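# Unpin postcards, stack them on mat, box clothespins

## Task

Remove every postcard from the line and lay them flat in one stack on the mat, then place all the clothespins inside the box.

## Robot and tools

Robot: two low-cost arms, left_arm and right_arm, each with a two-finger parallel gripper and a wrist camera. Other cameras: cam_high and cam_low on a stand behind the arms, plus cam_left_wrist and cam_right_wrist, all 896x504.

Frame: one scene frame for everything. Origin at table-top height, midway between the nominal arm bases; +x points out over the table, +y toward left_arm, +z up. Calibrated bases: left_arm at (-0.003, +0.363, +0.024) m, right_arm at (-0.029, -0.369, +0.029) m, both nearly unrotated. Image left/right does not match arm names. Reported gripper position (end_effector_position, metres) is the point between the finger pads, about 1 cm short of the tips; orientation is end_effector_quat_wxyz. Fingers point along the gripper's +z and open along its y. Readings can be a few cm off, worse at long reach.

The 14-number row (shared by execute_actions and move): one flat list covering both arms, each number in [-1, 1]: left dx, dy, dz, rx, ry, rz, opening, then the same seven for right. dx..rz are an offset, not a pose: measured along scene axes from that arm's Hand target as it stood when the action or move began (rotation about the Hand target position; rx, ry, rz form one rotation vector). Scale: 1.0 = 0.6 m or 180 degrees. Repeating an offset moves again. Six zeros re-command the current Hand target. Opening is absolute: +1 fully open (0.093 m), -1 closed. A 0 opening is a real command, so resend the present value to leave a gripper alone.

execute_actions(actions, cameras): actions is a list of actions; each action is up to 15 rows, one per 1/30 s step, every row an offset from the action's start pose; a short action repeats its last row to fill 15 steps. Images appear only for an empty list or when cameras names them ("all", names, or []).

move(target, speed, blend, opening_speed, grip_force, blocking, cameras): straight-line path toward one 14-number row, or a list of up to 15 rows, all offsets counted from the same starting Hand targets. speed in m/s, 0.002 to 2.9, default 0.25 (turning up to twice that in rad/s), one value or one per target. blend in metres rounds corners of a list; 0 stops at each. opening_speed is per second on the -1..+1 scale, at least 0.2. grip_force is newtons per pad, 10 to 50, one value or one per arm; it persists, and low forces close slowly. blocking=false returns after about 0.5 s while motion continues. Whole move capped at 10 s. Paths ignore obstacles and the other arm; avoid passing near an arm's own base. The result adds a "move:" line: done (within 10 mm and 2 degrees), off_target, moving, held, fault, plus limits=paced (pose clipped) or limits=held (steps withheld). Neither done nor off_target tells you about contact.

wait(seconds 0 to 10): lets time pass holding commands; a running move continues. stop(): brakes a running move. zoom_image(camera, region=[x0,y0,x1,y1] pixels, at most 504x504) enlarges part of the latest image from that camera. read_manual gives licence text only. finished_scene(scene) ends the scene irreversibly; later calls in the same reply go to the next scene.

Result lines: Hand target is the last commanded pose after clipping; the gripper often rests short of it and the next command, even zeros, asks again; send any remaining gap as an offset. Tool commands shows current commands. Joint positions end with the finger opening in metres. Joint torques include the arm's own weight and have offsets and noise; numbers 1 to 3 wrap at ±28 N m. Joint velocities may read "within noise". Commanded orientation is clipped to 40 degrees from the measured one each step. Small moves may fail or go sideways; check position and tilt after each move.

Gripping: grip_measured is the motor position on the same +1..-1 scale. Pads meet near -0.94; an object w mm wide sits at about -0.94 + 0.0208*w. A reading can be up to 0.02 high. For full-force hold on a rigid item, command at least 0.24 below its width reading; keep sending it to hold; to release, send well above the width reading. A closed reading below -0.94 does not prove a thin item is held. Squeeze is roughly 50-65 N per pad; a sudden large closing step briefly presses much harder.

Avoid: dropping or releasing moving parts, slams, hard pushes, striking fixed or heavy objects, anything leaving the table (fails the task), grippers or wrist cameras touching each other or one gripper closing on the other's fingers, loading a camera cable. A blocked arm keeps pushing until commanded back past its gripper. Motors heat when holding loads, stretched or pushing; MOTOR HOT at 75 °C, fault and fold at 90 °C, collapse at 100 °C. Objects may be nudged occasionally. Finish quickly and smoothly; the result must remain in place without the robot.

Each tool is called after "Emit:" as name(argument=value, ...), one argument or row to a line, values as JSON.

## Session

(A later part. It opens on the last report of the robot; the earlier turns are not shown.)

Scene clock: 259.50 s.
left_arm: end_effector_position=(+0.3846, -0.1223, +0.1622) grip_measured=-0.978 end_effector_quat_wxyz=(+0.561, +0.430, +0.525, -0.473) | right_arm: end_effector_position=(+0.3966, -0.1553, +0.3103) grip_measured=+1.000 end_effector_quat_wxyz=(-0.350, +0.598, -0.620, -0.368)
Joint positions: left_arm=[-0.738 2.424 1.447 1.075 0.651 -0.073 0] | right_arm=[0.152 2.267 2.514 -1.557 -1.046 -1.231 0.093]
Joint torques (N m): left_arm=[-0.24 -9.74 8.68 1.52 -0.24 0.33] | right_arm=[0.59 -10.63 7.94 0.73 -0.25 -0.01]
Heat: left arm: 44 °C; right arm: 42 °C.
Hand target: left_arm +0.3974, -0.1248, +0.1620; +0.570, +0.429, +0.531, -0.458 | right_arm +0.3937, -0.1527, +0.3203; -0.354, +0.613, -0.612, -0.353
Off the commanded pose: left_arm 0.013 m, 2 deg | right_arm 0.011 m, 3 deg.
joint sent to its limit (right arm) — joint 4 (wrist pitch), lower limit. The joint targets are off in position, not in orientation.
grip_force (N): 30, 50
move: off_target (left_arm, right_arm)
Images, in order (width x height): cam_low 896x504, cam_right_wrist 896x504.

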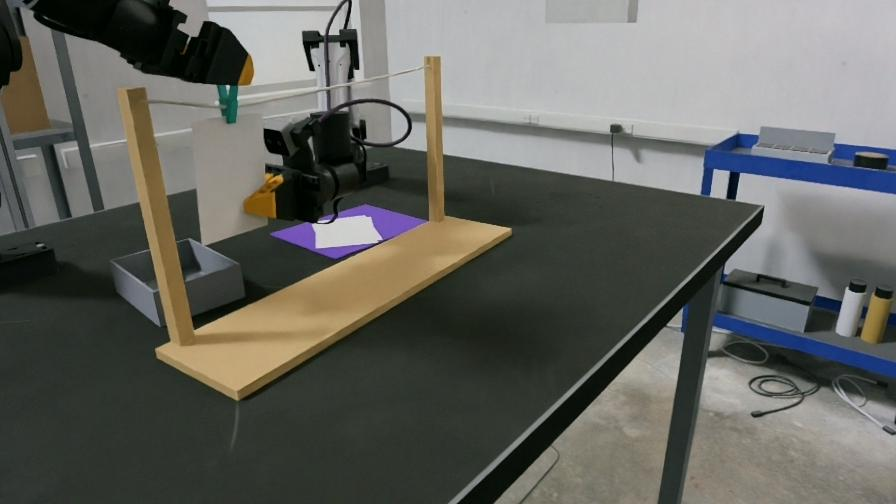

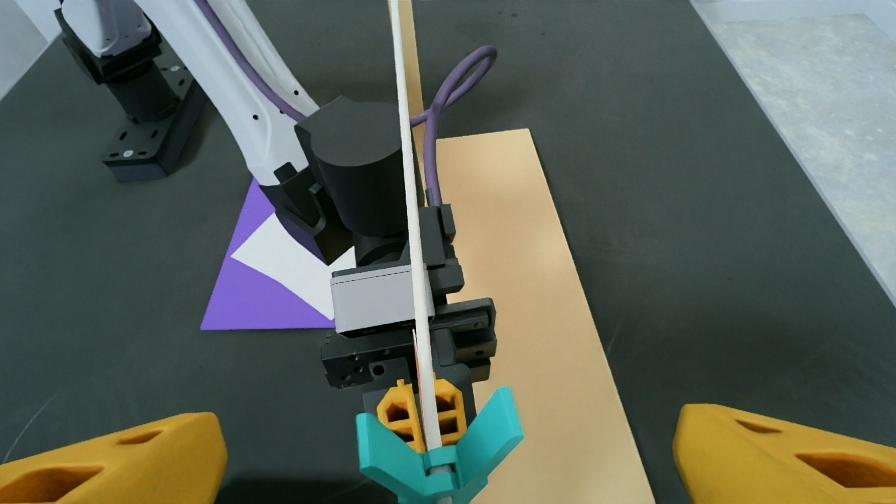

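Emit:
move(
  target=[
    [0,0,0,0,0,0,-1,0,0.01,-0.002,0,0,0,0.2],
    [0,0,0,0,0,0,-1,0,0.01,-0.002,0,0,0,-0.1],
  ],
  speed=0.05,
  cameras=["cam_low","cam_right_wrist"],
)

Emit:
move(
  target=[
    [0,0,0,0,0,0,-1,0,0,0,0,0,0,-0.5],
    [0,0,0,0,0,0,-1,0,0,0,0,0,0,-0.78],
  ],
  speed=0.05,
  cameras=["cam_low","cam_right_wrist","cam_left_wrist"],
)

Scene clock: 262.77 s.
left_arm: end_effector_position=(+0.3846, -0.1223, +0.1622) grip_measured=-0.978 end_effector_quat_wxyz=(+0.561, +0.430, +0.525, -0.473) | right_arm: end_effector_position=(+0.3917, -0.1458, +0.3098) grip_measured=-0.098 end_effector_quat_wxyz=(-0.345, +0.605, -0.614, -0.371)
Joint positions: left_arm=[-0.738 2.424 1.447 1.075 0.651 -0.073 0] | right_arm=[0.175 2.267 2.514 -1.557 -1.043 -1.228 0.041]
Joint torques (N m): left_arm=[-0.24 -9.72 8.66 1.52 -0.25 0.34] | right_arm=[0.61 -10.22 8.23 0.84 -0.24 0.13]
Heat: left arm: 45 °C; right arm: 43 °C.
Hand target: left_arm +0.3974, -0.1248, +0.1620; +0.570, +0.429, +0.531, -0.458 | right_arm +0.3937, -0.1467, +0.3191; -0.354, +0.613, -0.612, -0.353
Off the commanded pose: left_arm 0.013 m, 2 deg | right_arm 0.010 m, 2 deg.
grip_force (N): 30, 50
move: off_target (left_arm)
Images, in order (width x height): cam_low 896x504, cam_right_wrist 896x504.

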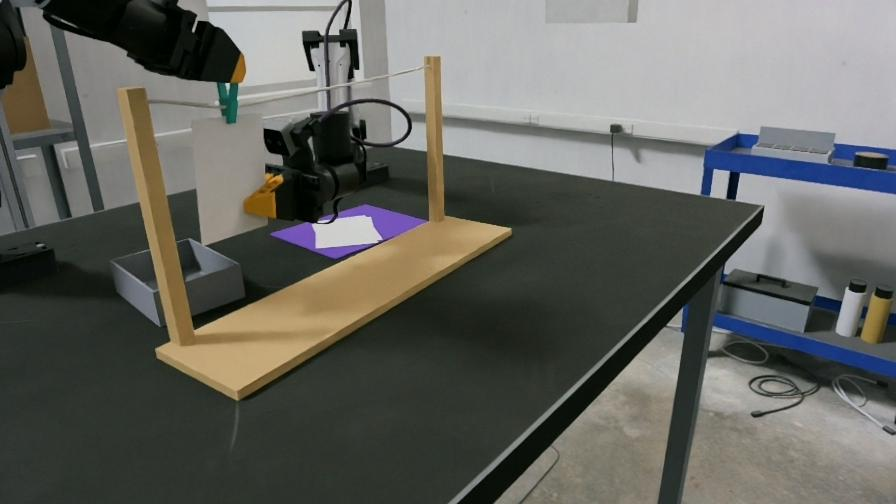

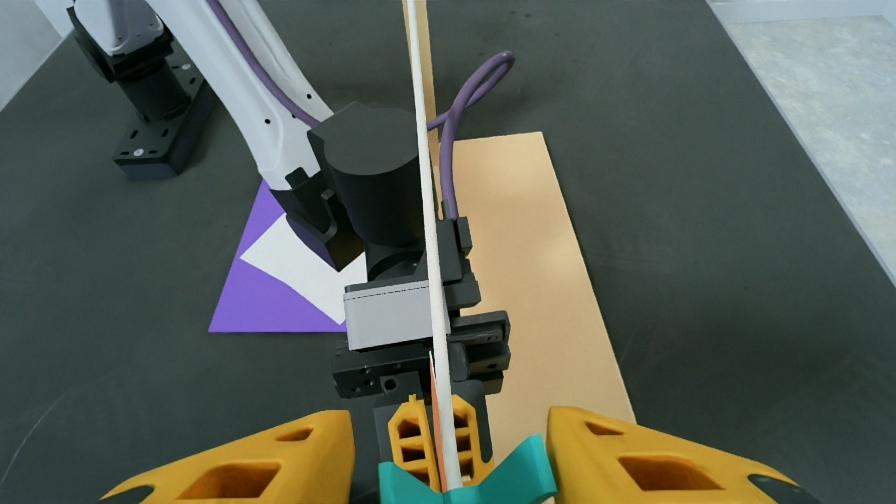

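Scene clock: 264.37 s.
left_arm: end_effector_position=(+0.3846, -0.1223, +0.1622) grip_measured=-0.978 end_effector_quat_wxyz=(+0.561, +0.430, +0.525, -0.473) | right_arm: end_effector_position=(+0.3916, -0.1452, +0.3108) grip_measured=-0.754 end_effector_quat_wxyz=(-0.346, +0.606, -0.613, -0.370)
Joint positions: left_arm=[-0.738 2.424 1.447 1.075 0.651 -0.073 0] | right_arm=[0.177 2.267 2.519 -1.557 -1.042 -1.228 0.009]
Joint torques (N m): left_arm=[-0.24 -9.72 8.73 1.52 -0.25 0.34] | right_arm=[0.7 -10.15 7.9 0.84 -0.24 0.1]
Heat: left arm: 45 °C; right arm: 43 °C.
Hand target: left_arm +0.3974, -0.1248, +0.1620; +0.570, +0.429, +0.531, -0.458 | right_arm +0.3937, -0.1467, +0.3191; -0.354, +0.613, -0.612, -0.353
Off the commanded pose: left_arm 0.013 m, 2 deg | right_arm 0.009 m, 2 deg.
grip_force (N): 30, 50
move: off_target (left_arm)
Images, in order (width x height): cam_low 896x504, cam_left_wrist 896x504, cam_right_wrist 896x504.

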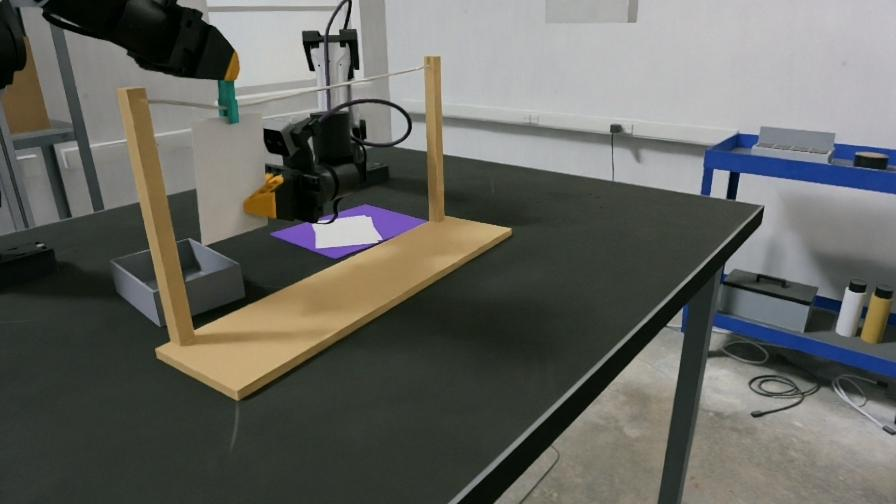

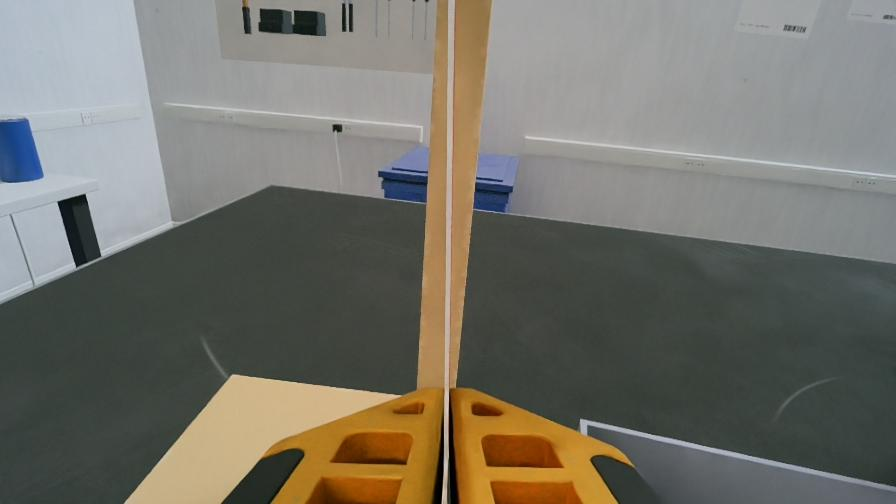

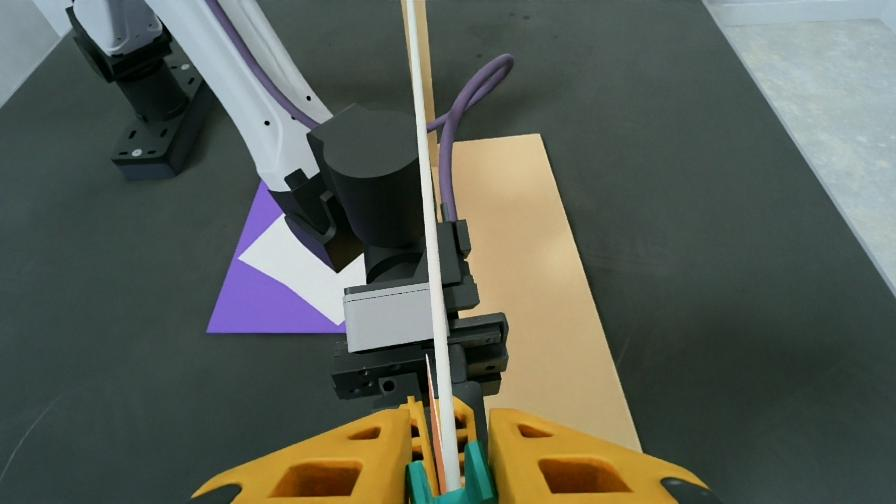

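Emit:
move(
  target=[0,0,0,0,0,0,-1,0,-0.01,0.1,0,0,0,-0.78],
  speed=0.1,
  cameras=["cam_low","cam_right_wrist","cam_left_wrist"],
)

Scene clock: 265.93 s.
left_arm: end_effector_position=(+0.3846, -0.1223, +0.1622) grip_measured=-0.978 end_effector_quat_wxyz=(+0.561, +0.430, +0.525, -0.473) | right_arm: end_effector_position=(+0.3956, -0.1481, +0.3667) grip_measured=-0.758 end_effector_quat_wxyz=(-0.394, +0.583, -0.619, -0.348)
Joint positions: left_arm=[-0.738 2.424 1.447 1.075 0.651 -0.073 0] | right_arm=[0.169 2.273 2.74 -1.559 -1.042 -1.062 0.009]
Joint torques (N m): left_arm=[-0.27 -9.74 8.69 1.51 -0.24 0.33] | right_arm=[-0.31 -10.37 7.15 1.06 -0.43 0.13]
Heat: left arm: 45 °C; right arm: 43 °C.
Hand target: left_arm +0.3974, -0.1248, +0.1620; +0.570, +0.429, +0.531, -0.458 | right_arm +0.3937, -0.1527, +0.3791; -0.354, +0.613, -0.612, -0.353
Off the commanded pose: left_arm 0.013 m, 2 deg | right_arm 0.013 m, 6 deg.
joint sent to its limit (right arm) — joint 4 (wrist pitch), lower limit. The joint targets are off in position and orientation.
grip_force (N): 30, 50
move: off_target (left_arm, right_arm)
Images, in order (width x height): cam_low 896x504, cam_left_wrist 896x504, cam_right_wrist 896x504.

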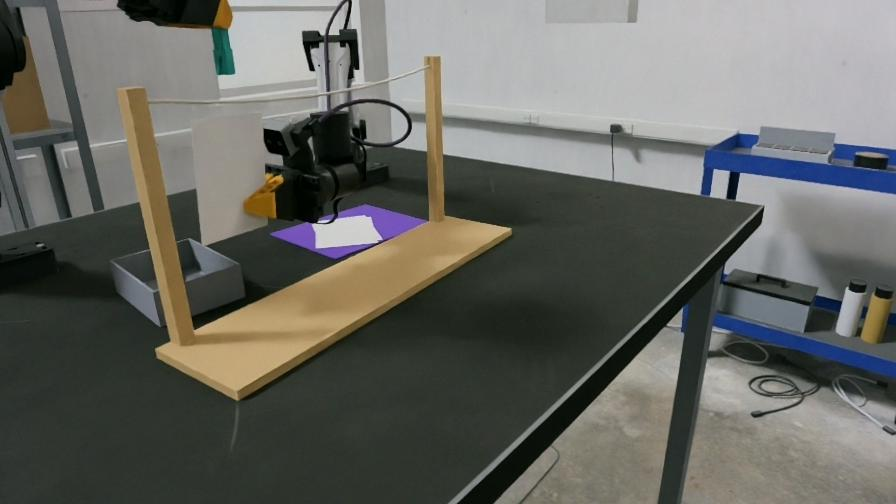

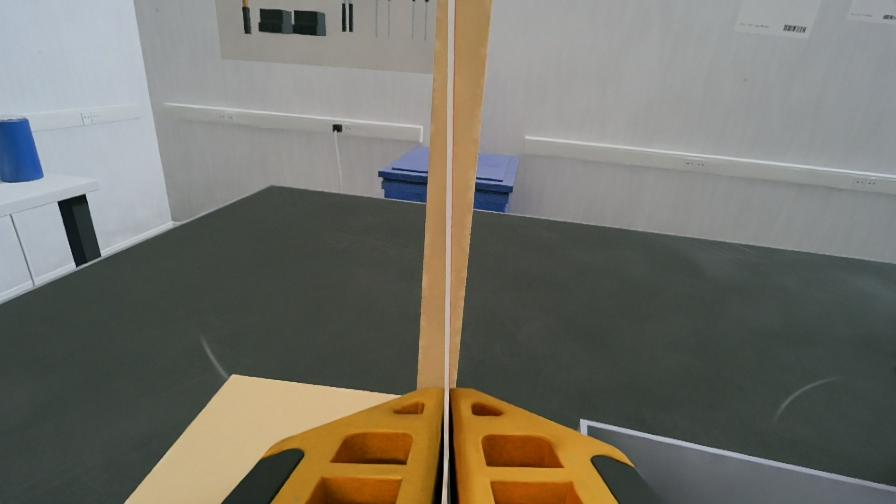

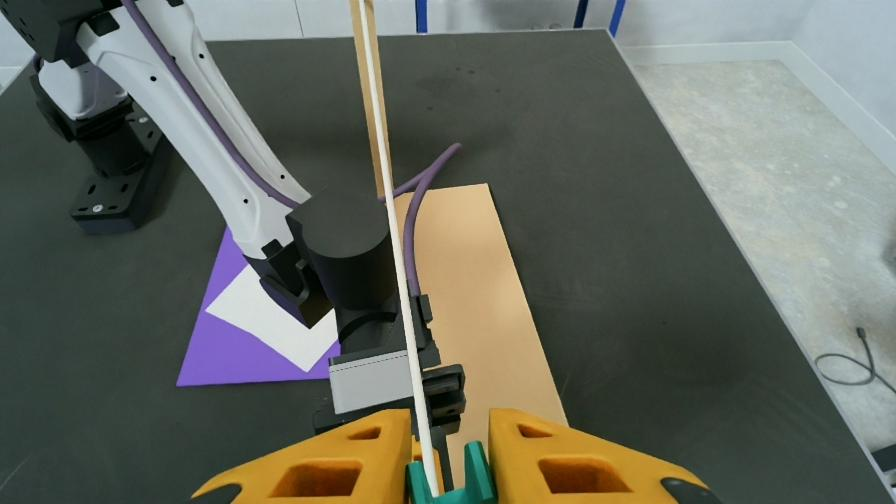

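Emit:
move(
  target=[
    [0,0,-0.04,0,0,0,-1,0,0,0,0,0,0,-0.78],
    [-0.18,0.0,-0.04,0,0,0,-1,0,0,0,0,0,0,-0.78],
    [-0.245,0.308,0.05,0,0,0,-1,0,0,0,0,0,0,-0.78],
  ],
  speed=0.15,
  blend=[0.005,0.03,0],
  cameras=["cam_high","cam_low","cam_right_wrist","cam_left_wrist"],
)

Scene clock: 269.30 s.
left_arm: end_effector_position=(+0.2526, +0.0571, +0.1683) grip_measured=-0.978 end_effector_quat_wxyz=(+0.536, +0.427, +0.565, -0.461) | right_arm: end_effector_position=(+0.3956, -0.1481, +0.3667) grip_measured=-0.758 end_effector_quat_wxyz=(-0.394, +0.583, -0.619, -0.348)
Joint positions: left_arm=[-0.579 1.789 0.43 1.357 0.785 -0.062 0] | right_arm=[0.169 2.273 2.74 -1.559 -1.042 -1.062 0.009]
Joint torques (N m): left_arm=[-0.09 -7.69 3 2.53 0.07 0] | right_arm=[-0.34 -10.33 7.15 1.06 -0.45 0.13]
Heat: left arm: 44 °C; right arm: 44 °C.
Hand target: left_arm +0.2504, +0.0600, +0.1920; +0.570, +0.429, +0.531, -0.458 | right_arm +0.3937, -0.1527, +0.3791; -0.354, +0.613, -0.612, -0.353
Off the commanded pose: left_arm 0.024 m, 6 deg | right_arm 0.013 m, 6 deg.
joint sent to its limit (right arm) — joint 4 (wrist pitch), lower limit. The joint targets are off in position and orientation.
grip_force (N): 30, 50
move: off_target (left_arm, right_arm)

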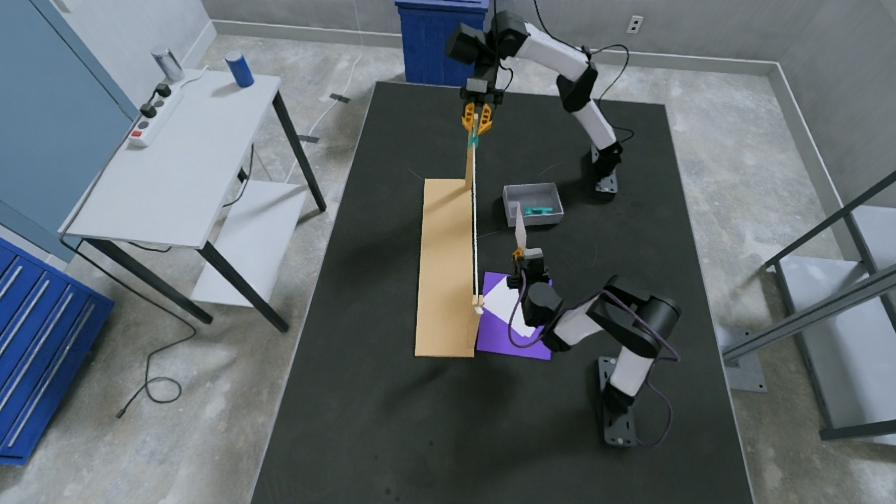

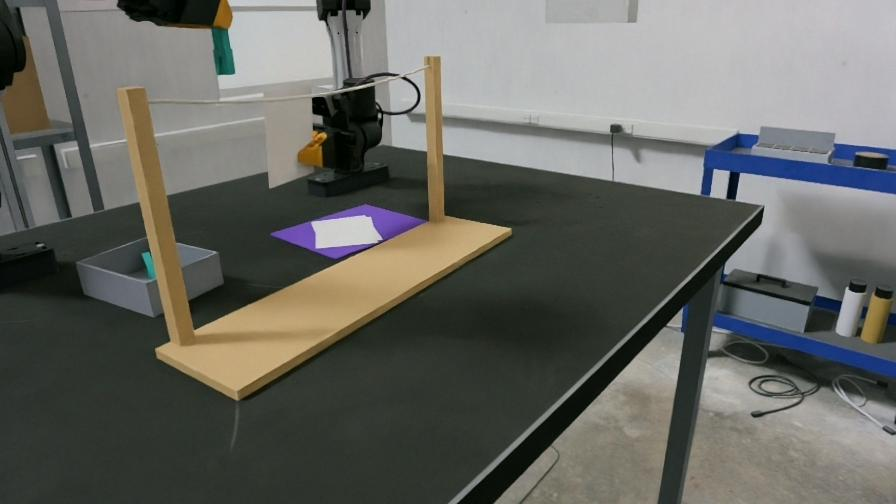

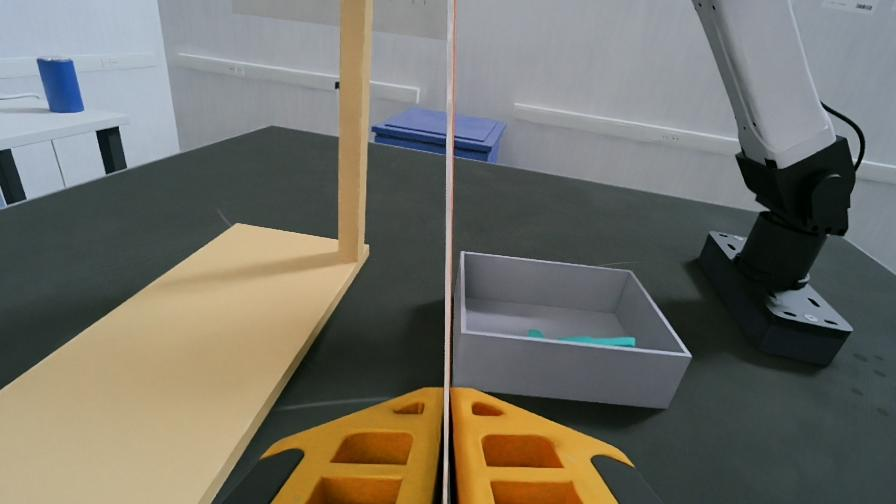

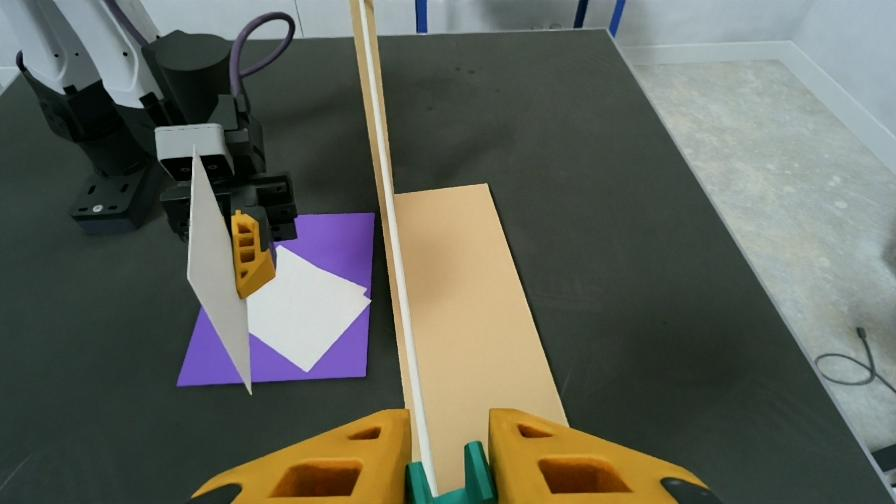

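Emit:
move(
  target=[
    [0,0,0,0,0,0,-1,-0.24,-0.078,-0.067,-0.156,-0.055,0.061,-0.78],
    [0,0,0,0,0,0,-1,-0.306,-0.03,-0.33,-0.312,-0.109,0.1225,-0.78],
  ],
  speed=0.2,
  blend=[0.03,0],
  cameras=["cam_high","cam_low","cam_right_wrist"],
)

Scene clock: 274.07 s.
left_arm: end_effector_position=(+0.2526, +0.0571, +0.1683) grip_measured=-0.978 end_effector_quat_wxyz=(+0.536, +0.427, +0.565, -0.461) | right_arm: end_effector_position=(+0.2043, -0.1720, +0.1720) grip_measured=-0.759 end_effector_quat_wxyz=(-0.024, +0.859, -0.511, +0.003)
Joint positions: left_arm=[-0.579 1.789 0.43 1.357 0.785 -0.062 0] | right_arm=[0.694 1.652 1.445 -1.317 -0.011 -1.372 0.009]
Joint torques (N m): left_arm=[-0.1 -7.69 3.03 2.53 0.07 0] | right_arm=[0.4 -8.61 4.44 0.82 0.13 0.15]
Heat: left arm: 44 °C; right arm: 44 °C.
Hand target: left_arm +0.2504, +0.0600, +0.1920; +0.570, +0.429, +0.531, -0.458 | right_arm +0.2101, -0.1707, +0.1811; -0.051, +0.855, -0.515, +0.019
Off the commanded pose: left_arm 0.024 m, 6 deg | right_arm 0.011 m, 4 deg.
grip_force (N): 30, 50
move: off_target (left_arm, right_arm)
Images, in order (width x height): cam_high 896x504, cam_low 896x504, cam_right_wrist 896x504.

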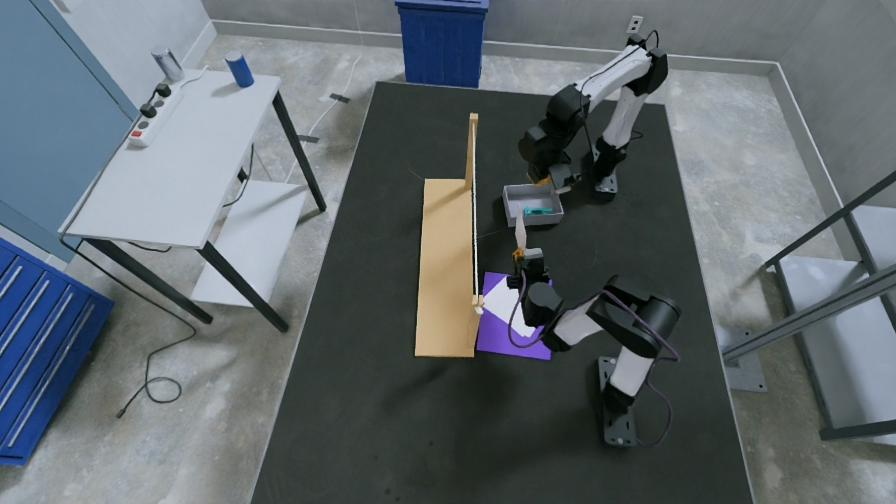

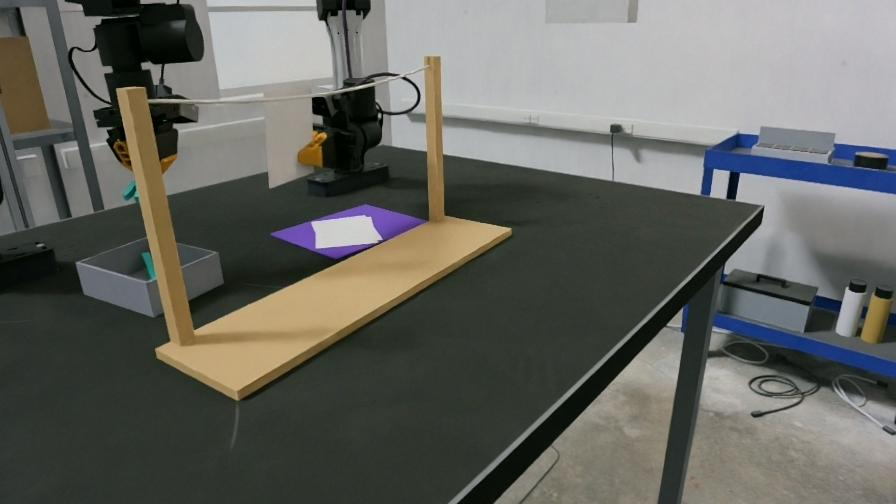

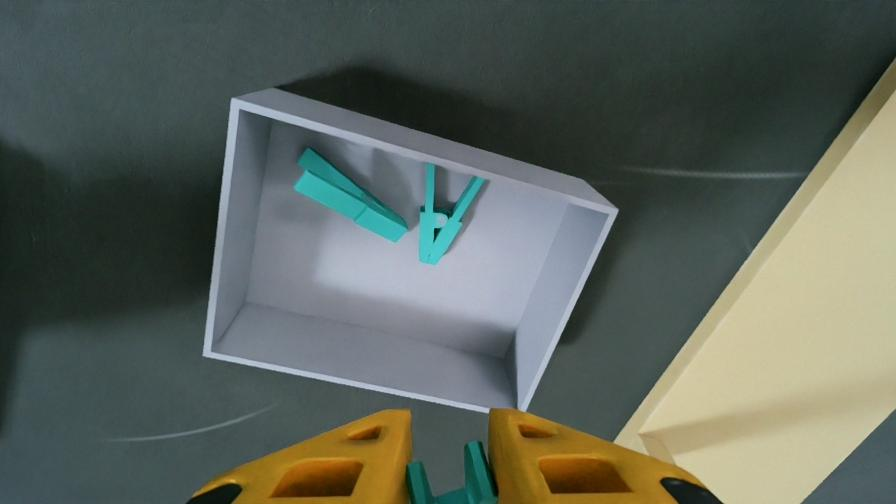

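Emit:
move(
  target=[
    [0,0,0,0,0,0,-1,-0.017,-0.025,0,0,0,0,-0.78],
    [0,0,0,0,0,0,-1,-0.017,-0.025,-0.175,0,0,0,-0.78],
  ],
  speed=0.15,
  blend=[0.01,0],
)

Emit:
move(
  target=[0,0,0,0,0,0,-1,0,0,0,0,0,0,0.35],
  opening_speed=0.6,
  cameras=["cam_high","cam_low","cam_right_wrist"],
)

Scene clock: 276.30 s.
left_arm: end_effector_position=(+0.2526, +0.0571, +0.1683) grip_measured=-0.978 end_effector_quat_wxyz=(+0.536, +0.427, +0.565, -0.461) | right_arm: end_effector_position=(+0.1922, -0.1878, +0.0748) grip_measured=-0.759 end_effector_quat_wxyz=(-0.036, +0.855, -0.518, +0.007)
Joint positions: left_arm=[-0.579 1.789 0.43 1.357 0.785 -0.062 0] | right_arm=[0.678 1.617 1.013 -0.893 -0.011 -1.372 0.009]
Joint torques (N m): left_arm=[-0.13 -7.69 3.04 2.52 0.06 0.01] | right_arm=[-0.28 -5.75 4.42 0.88 0.11 -0.01]
Heat: left arm: 43 °C; right arm: 43 °C.
Hand target: left_arm +0.2504, +0.0600, +0.1920; +0.570, +0.429, +0.531, -0.458 | right_arm +0.1999, -0.1857, +0.0761; -0.051, +0.855, -0.515, +0.019
Off the commanded pose: left_arm 0.024 m, 6 deg | right_arm 0.008 m, 2 deg.
grip_force (N): 30, 50
move: off_target (left_arm); blend cut to 0.0091 m at target 1

Scene clock: 278.70 s.
left_arm: end_effector_position=(+0.2526, +0.0571, +0.1683) grip_measured=-0.978 end_effector_quat_wxyz=(+0.536, +0.427, +0.565, -0.461) | right_arm: end_effector_position=(+0.1922, -0.1878, +0.0748) grip_measured=+0.348 end_effector_quat_wxyz=(-0.036, +0.855, -0.518, +0.007)
Joint positions: left_arm=[-0.579 1.789 0.43 1.357 0.785 -0.062 0] | right_arm=[0.678 1.617 1.013 -0.893 -0.011 -1.372 0.062]
Joint torques (N m): left_arm=[-0.14 -7.69 3.06 2.53 0.05 0.01] | right_arm=[-0.29 -5.72 4.38 0.89 0.12 -0.01]
Heat: left arm: 43 °C; right arm: 43 °C.
Hand target: left_arm +0.2504, +0.0600, +0.1920; +0.570, +0.429, +0.531, -0.458 | right_arm +0.1999, -0.1857, +0.0761; -0.051, +0.855, -0.515, +0.019
Off the commanded pose: left_arm 0.024 m, 6 deg | right_arm 0.008 m, 2 deg.
grip_force (N): 30, 50
move: off_target (left_arm)
Images, in order (width x height): cam_high 896x504, cam_low 896x504, cam_right_wrist 896x504.

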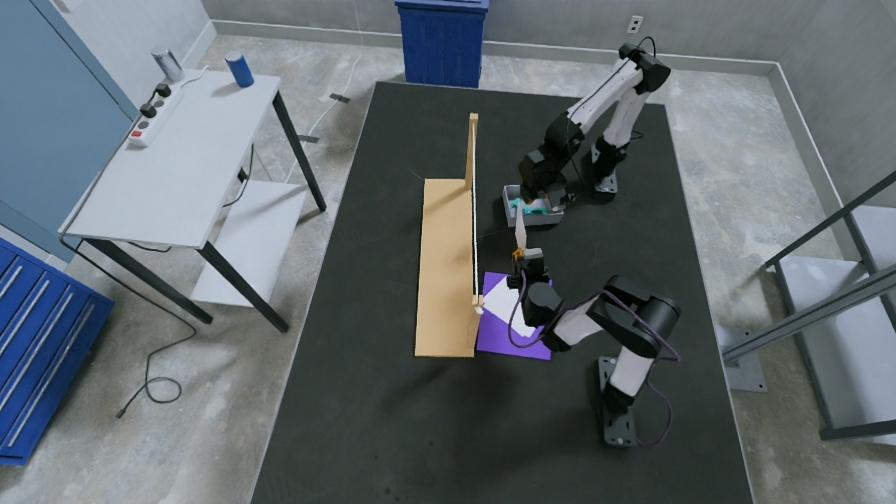

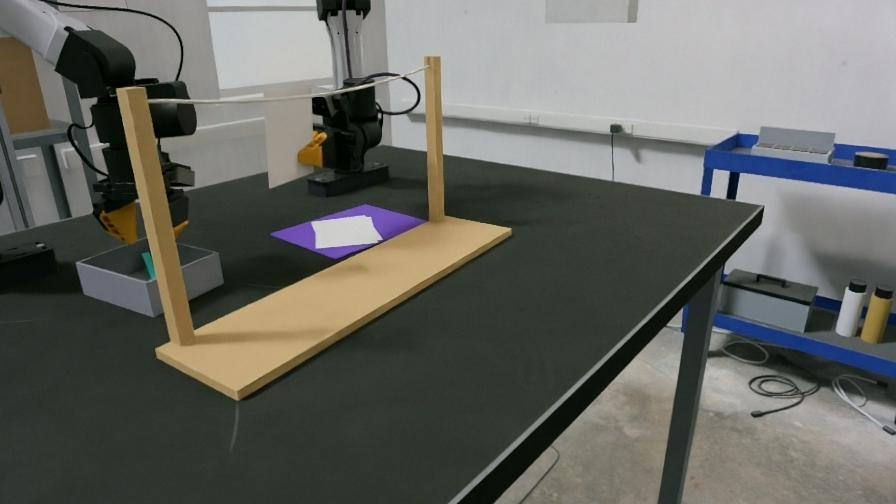

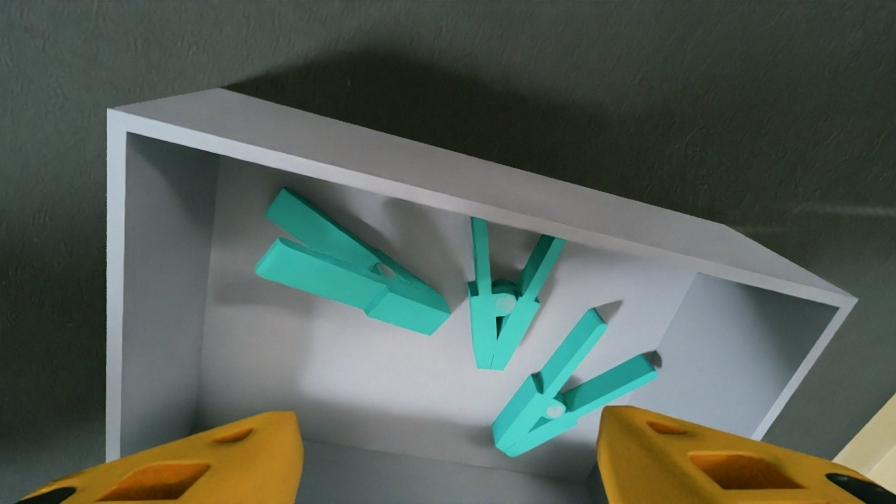

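Emit:
move(
  target=[
    [0,0,0,0,0,0,-1,0,-0.05,0.233,0,0,0,0.35],
    [0,0.02,0,0,0,-0.144,-1,0.037,0.12,0.19,0.512,0.096,-0.143,0.1],
  ],
  speed=0.2,
  blend=[0.02,0],
  cameras=["cam_high","cam_low","cam_right_wrist","cam_left_wrist"],
)

Scene clock: 286.63 s.
left_arm: end_effector_position=(+0.2421, +0.0708, +0.1761) grip_measured=-0.978 end_effector_quat_wxyz=(+0.409, +0.523, +0.463, -0.588) | right_arm: end_effector_position=(+0.2201, -0.1135, +0.1788) grip_measured=+0.102 end_effector_quat_wxyz=(+0.543, -0.432, +0.548, +0.467)
Joint positions: left_arm=[-0.432 1.95 0.64 1.444 1.381 -0.249 0] | right_arm=[0.393 1.732 0.321 1.458 -0.982 0.081 0.05]
Joint torques (N m): left_arm=[0.17 -5.48 6.2 2.39 0.03 -0.04] | right_arm=[0.68 -4.52 2.66 2.55 0.21 0.12]
Heat: left arm: 43 °C; right arm: 42 °C.
Hand target: left_arm +0.2504, +0.0720, +0.1920; +0.452, +0.537, +0.421, -0.574 | right_arm +0.2221, -0.1137, +0.1901; +0.569, -0.429, +0.531, +0.458
Off the commanded pose: left_arm 0.018 m, 7 deg | right_arm 0.011 m, 4 deg.
grip_force (N): 30, 50
move: off_target (left_arm, right_arm); target 2's new opening was sent with right_arm's hand 0.012 m and 4 deg from that target

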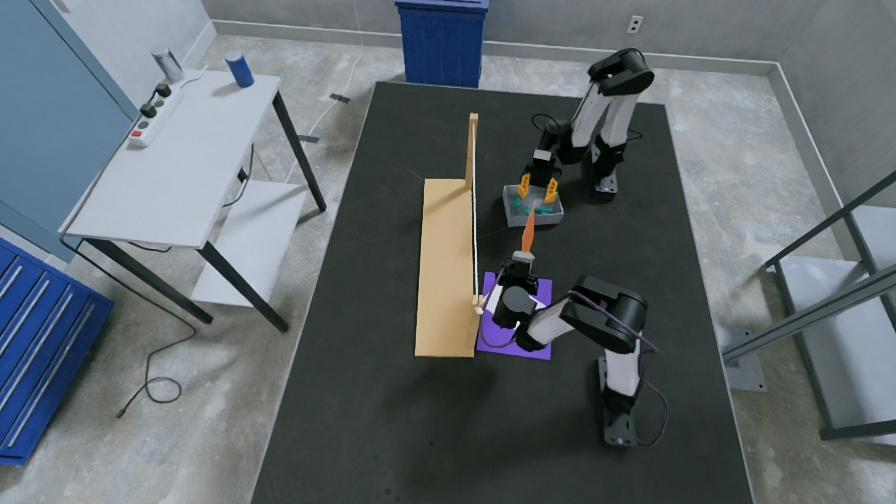

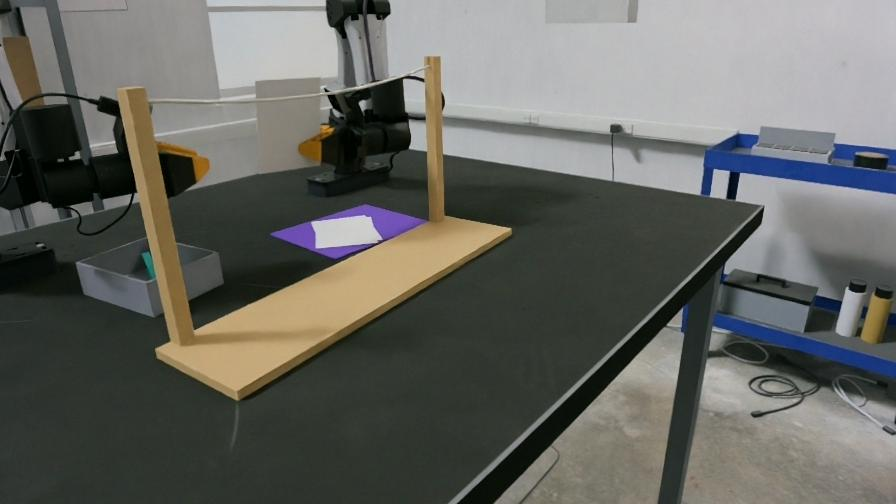

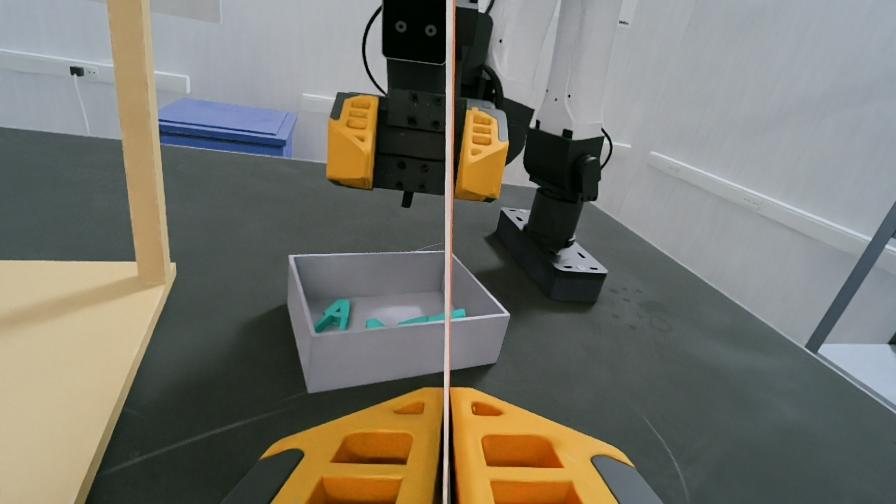

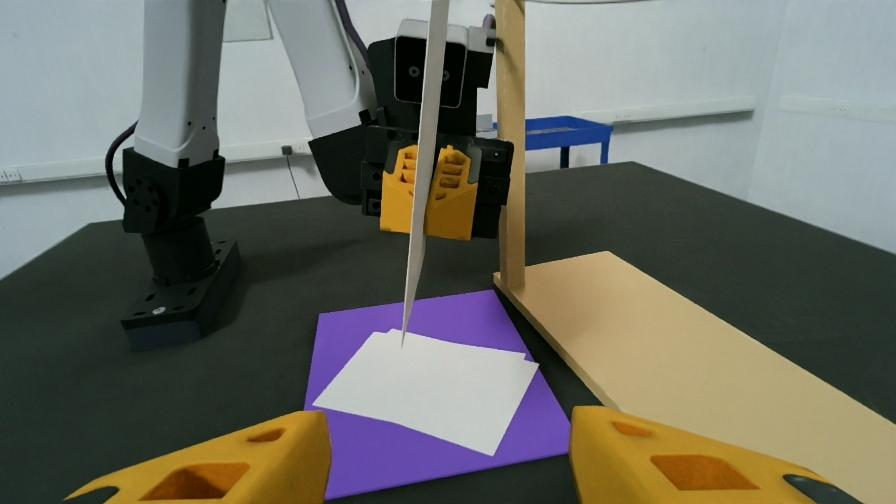

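Emit:
move(
  target=[0,0,0,0,0,0,-1,0.002,0.11,0,0,0,0,0.1],
  speed=0.12,
  cameras=["cam_high","cam_right_wrist","cam_left_wrist"],
)

Scene clock: 288.63 s.
left_arm: end_effector_position=(+0.2421, +0.0708, +0.1761) grip_measured=-0.978 end_effector_quat_wxyz=(+0.409, +0.523, +0.463, -0.588) | right_arm: end_effector_position=(+0.2130, -0.0508, +0.1812) grip_measured=+0.102 end_effector_quat_wxyz=(+0.549, -0.431, +0.539, +0.471)
Joint positions: left_arm=[-0.432 1.95 0.64 1.444 1.381 -0.249 0] | right_arm=[0.626 1.815 0.422 1.458 -0.755 0.079 0.05]
Joint torques (N m): left_arm=[0.25 -5.49 6.2 2.37 0.03 -0.02] | right_arm=[0.57 -5.52 5.9 1.92 0.22 -0.13]
Heat: left arm: 43 °C; right arm: 42 °C.
Hand target: left_arm +0.2504, +0.0720, +0.1920; +0.452, +0.537, +0.421, -0.574 | right_arm +0.2233, -0.0477, +0.1901; +0.569, -0.429, +0.531, +0.458
Off the commanded pose: left_arm 0.018 m, 7 deg | right_arm 0.014 m, 3 deg.
grip_force (N): 30, 50
move: off_target (left_arm, right_arm)
Images, in order (width x height): cam_high 896x504, cam_left_wrist 896x504, cam_right_wrist 896x504.

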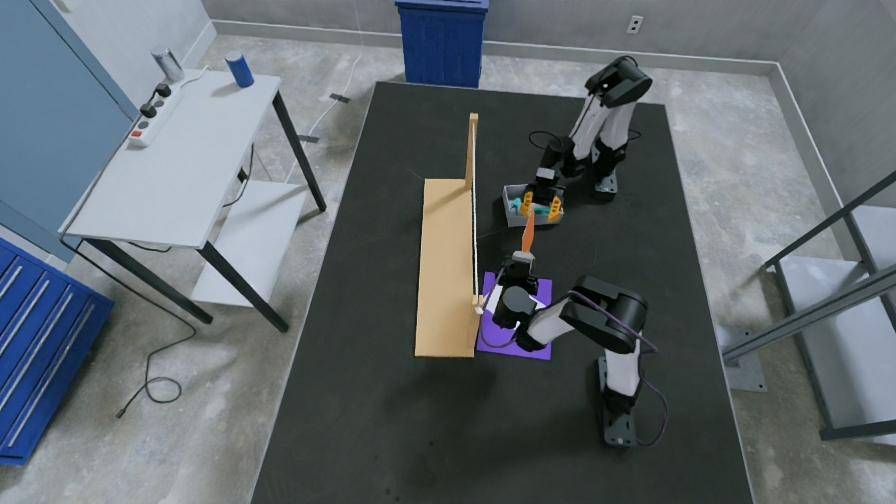

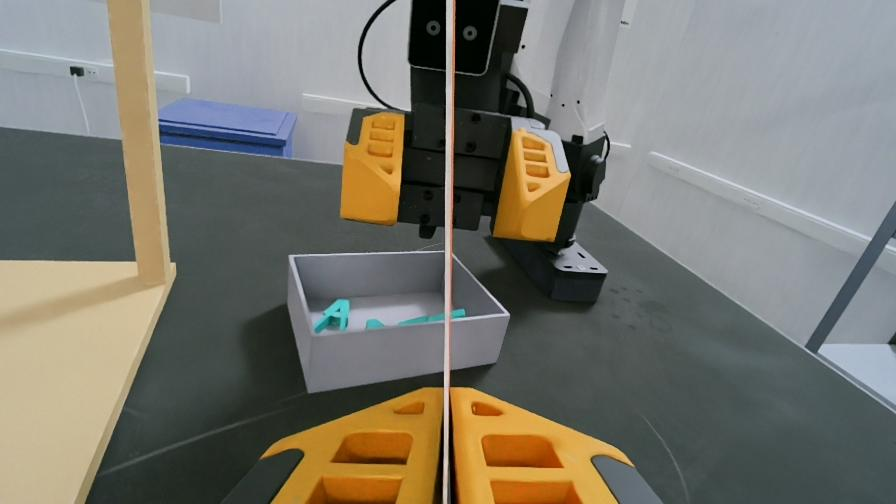

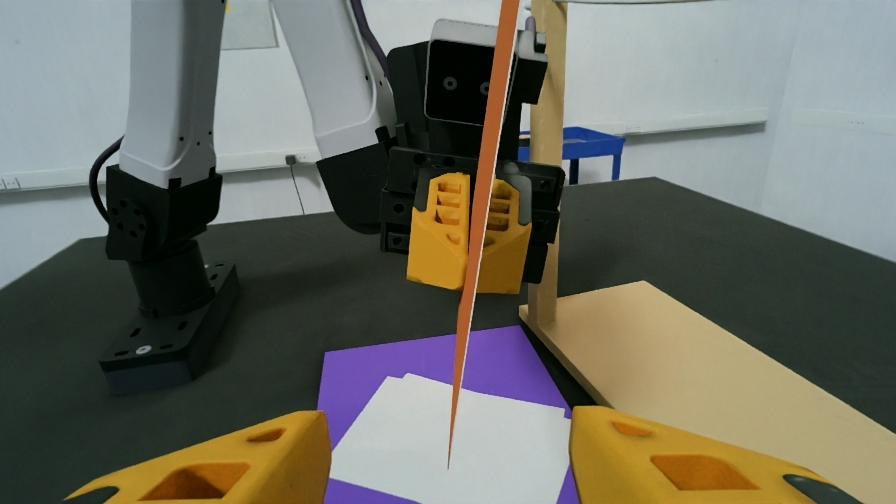

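Emit:
move(
  target=[
    [0,0,0,0,0,0,-1,0.013,0.07,0,0.005,0.0245,0,0.1],
  ],
  speed=0.1,
  grip_force=[30,35],
  cameras=["cam_right_wrist","cam_left_wrist"],
)

Scene clock: 290.37 s.
left_arm: end_effector_position=(+0.2421, +0.0708, +0.1761) grip_measured=-0.978 end_effector_quat_wxyz=(+0.409, +0.523, +0.463, -0.588) | right_arm: end_effector_position=(+0.2204, -0.0097, +0.1843) grip_measured=+0.102 end_effector_quat_wxyz=(+0.546, -0.417, +0.542, +0.483)
Joint positions: left_arm=[-0.432 1.95 0.64 1.444 1.381 -0.249 0] | right_arm=[0.727 1.895 0.551 1.423 -0.649 0.116 0.05]
Joint torques (N m): left_arm=[0.21 -5.46 6.23 2.37 0.01 -0.03] | right_arm=[0.53 -6.54 6.34 1.71 0.22 0.14]
Heat: left arm: 43 °C; right arm: 42 °C.
Hand target: left_arm +0.2504, +0.0720, +0.1920; +0.452, +0.537, +0.421, -0.574 | right_arm +0.2311, -0.0057, +0.1901; +0.552, -0.407, +0.549, +0.478
Off the commanded pose: left_arm 0.018 m, 7 deg | right_arm 0.013 m, 2 deg.
grip_force (N): 30, 35
move: off_target (left_arm, right_arm)
Images, in order (width x height): cam_left_wrist 896x504, cam_right_wrist 896x504.

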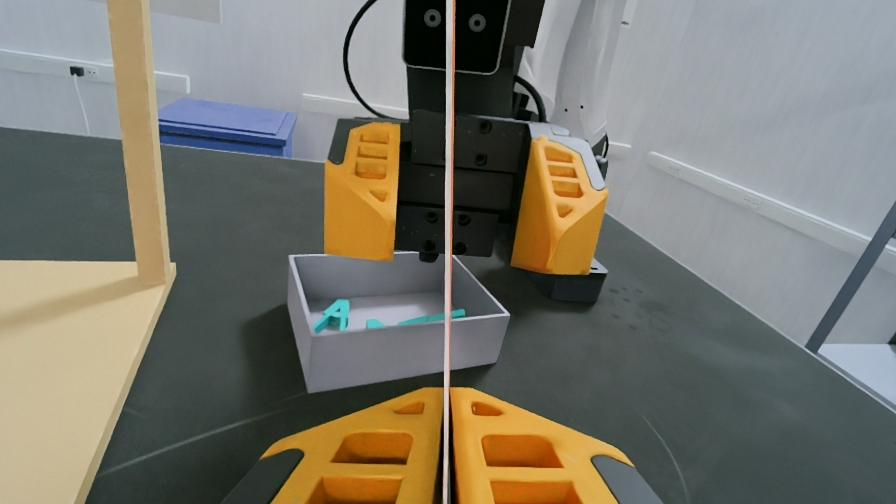

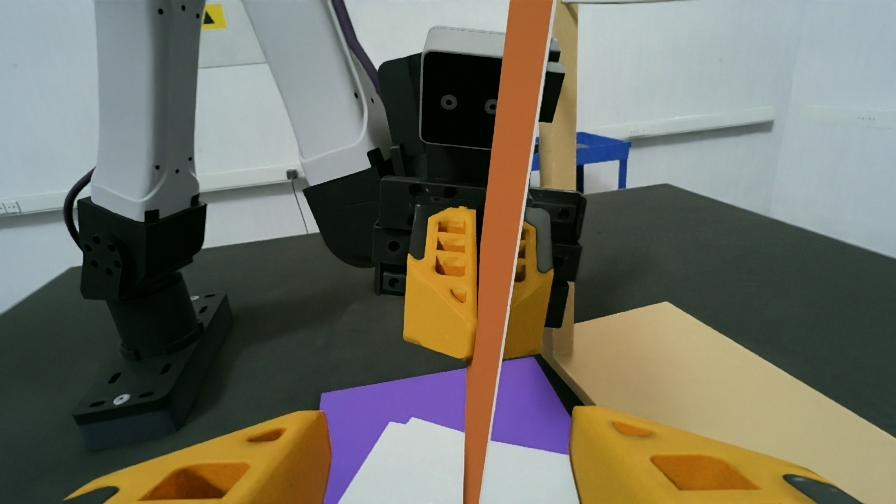

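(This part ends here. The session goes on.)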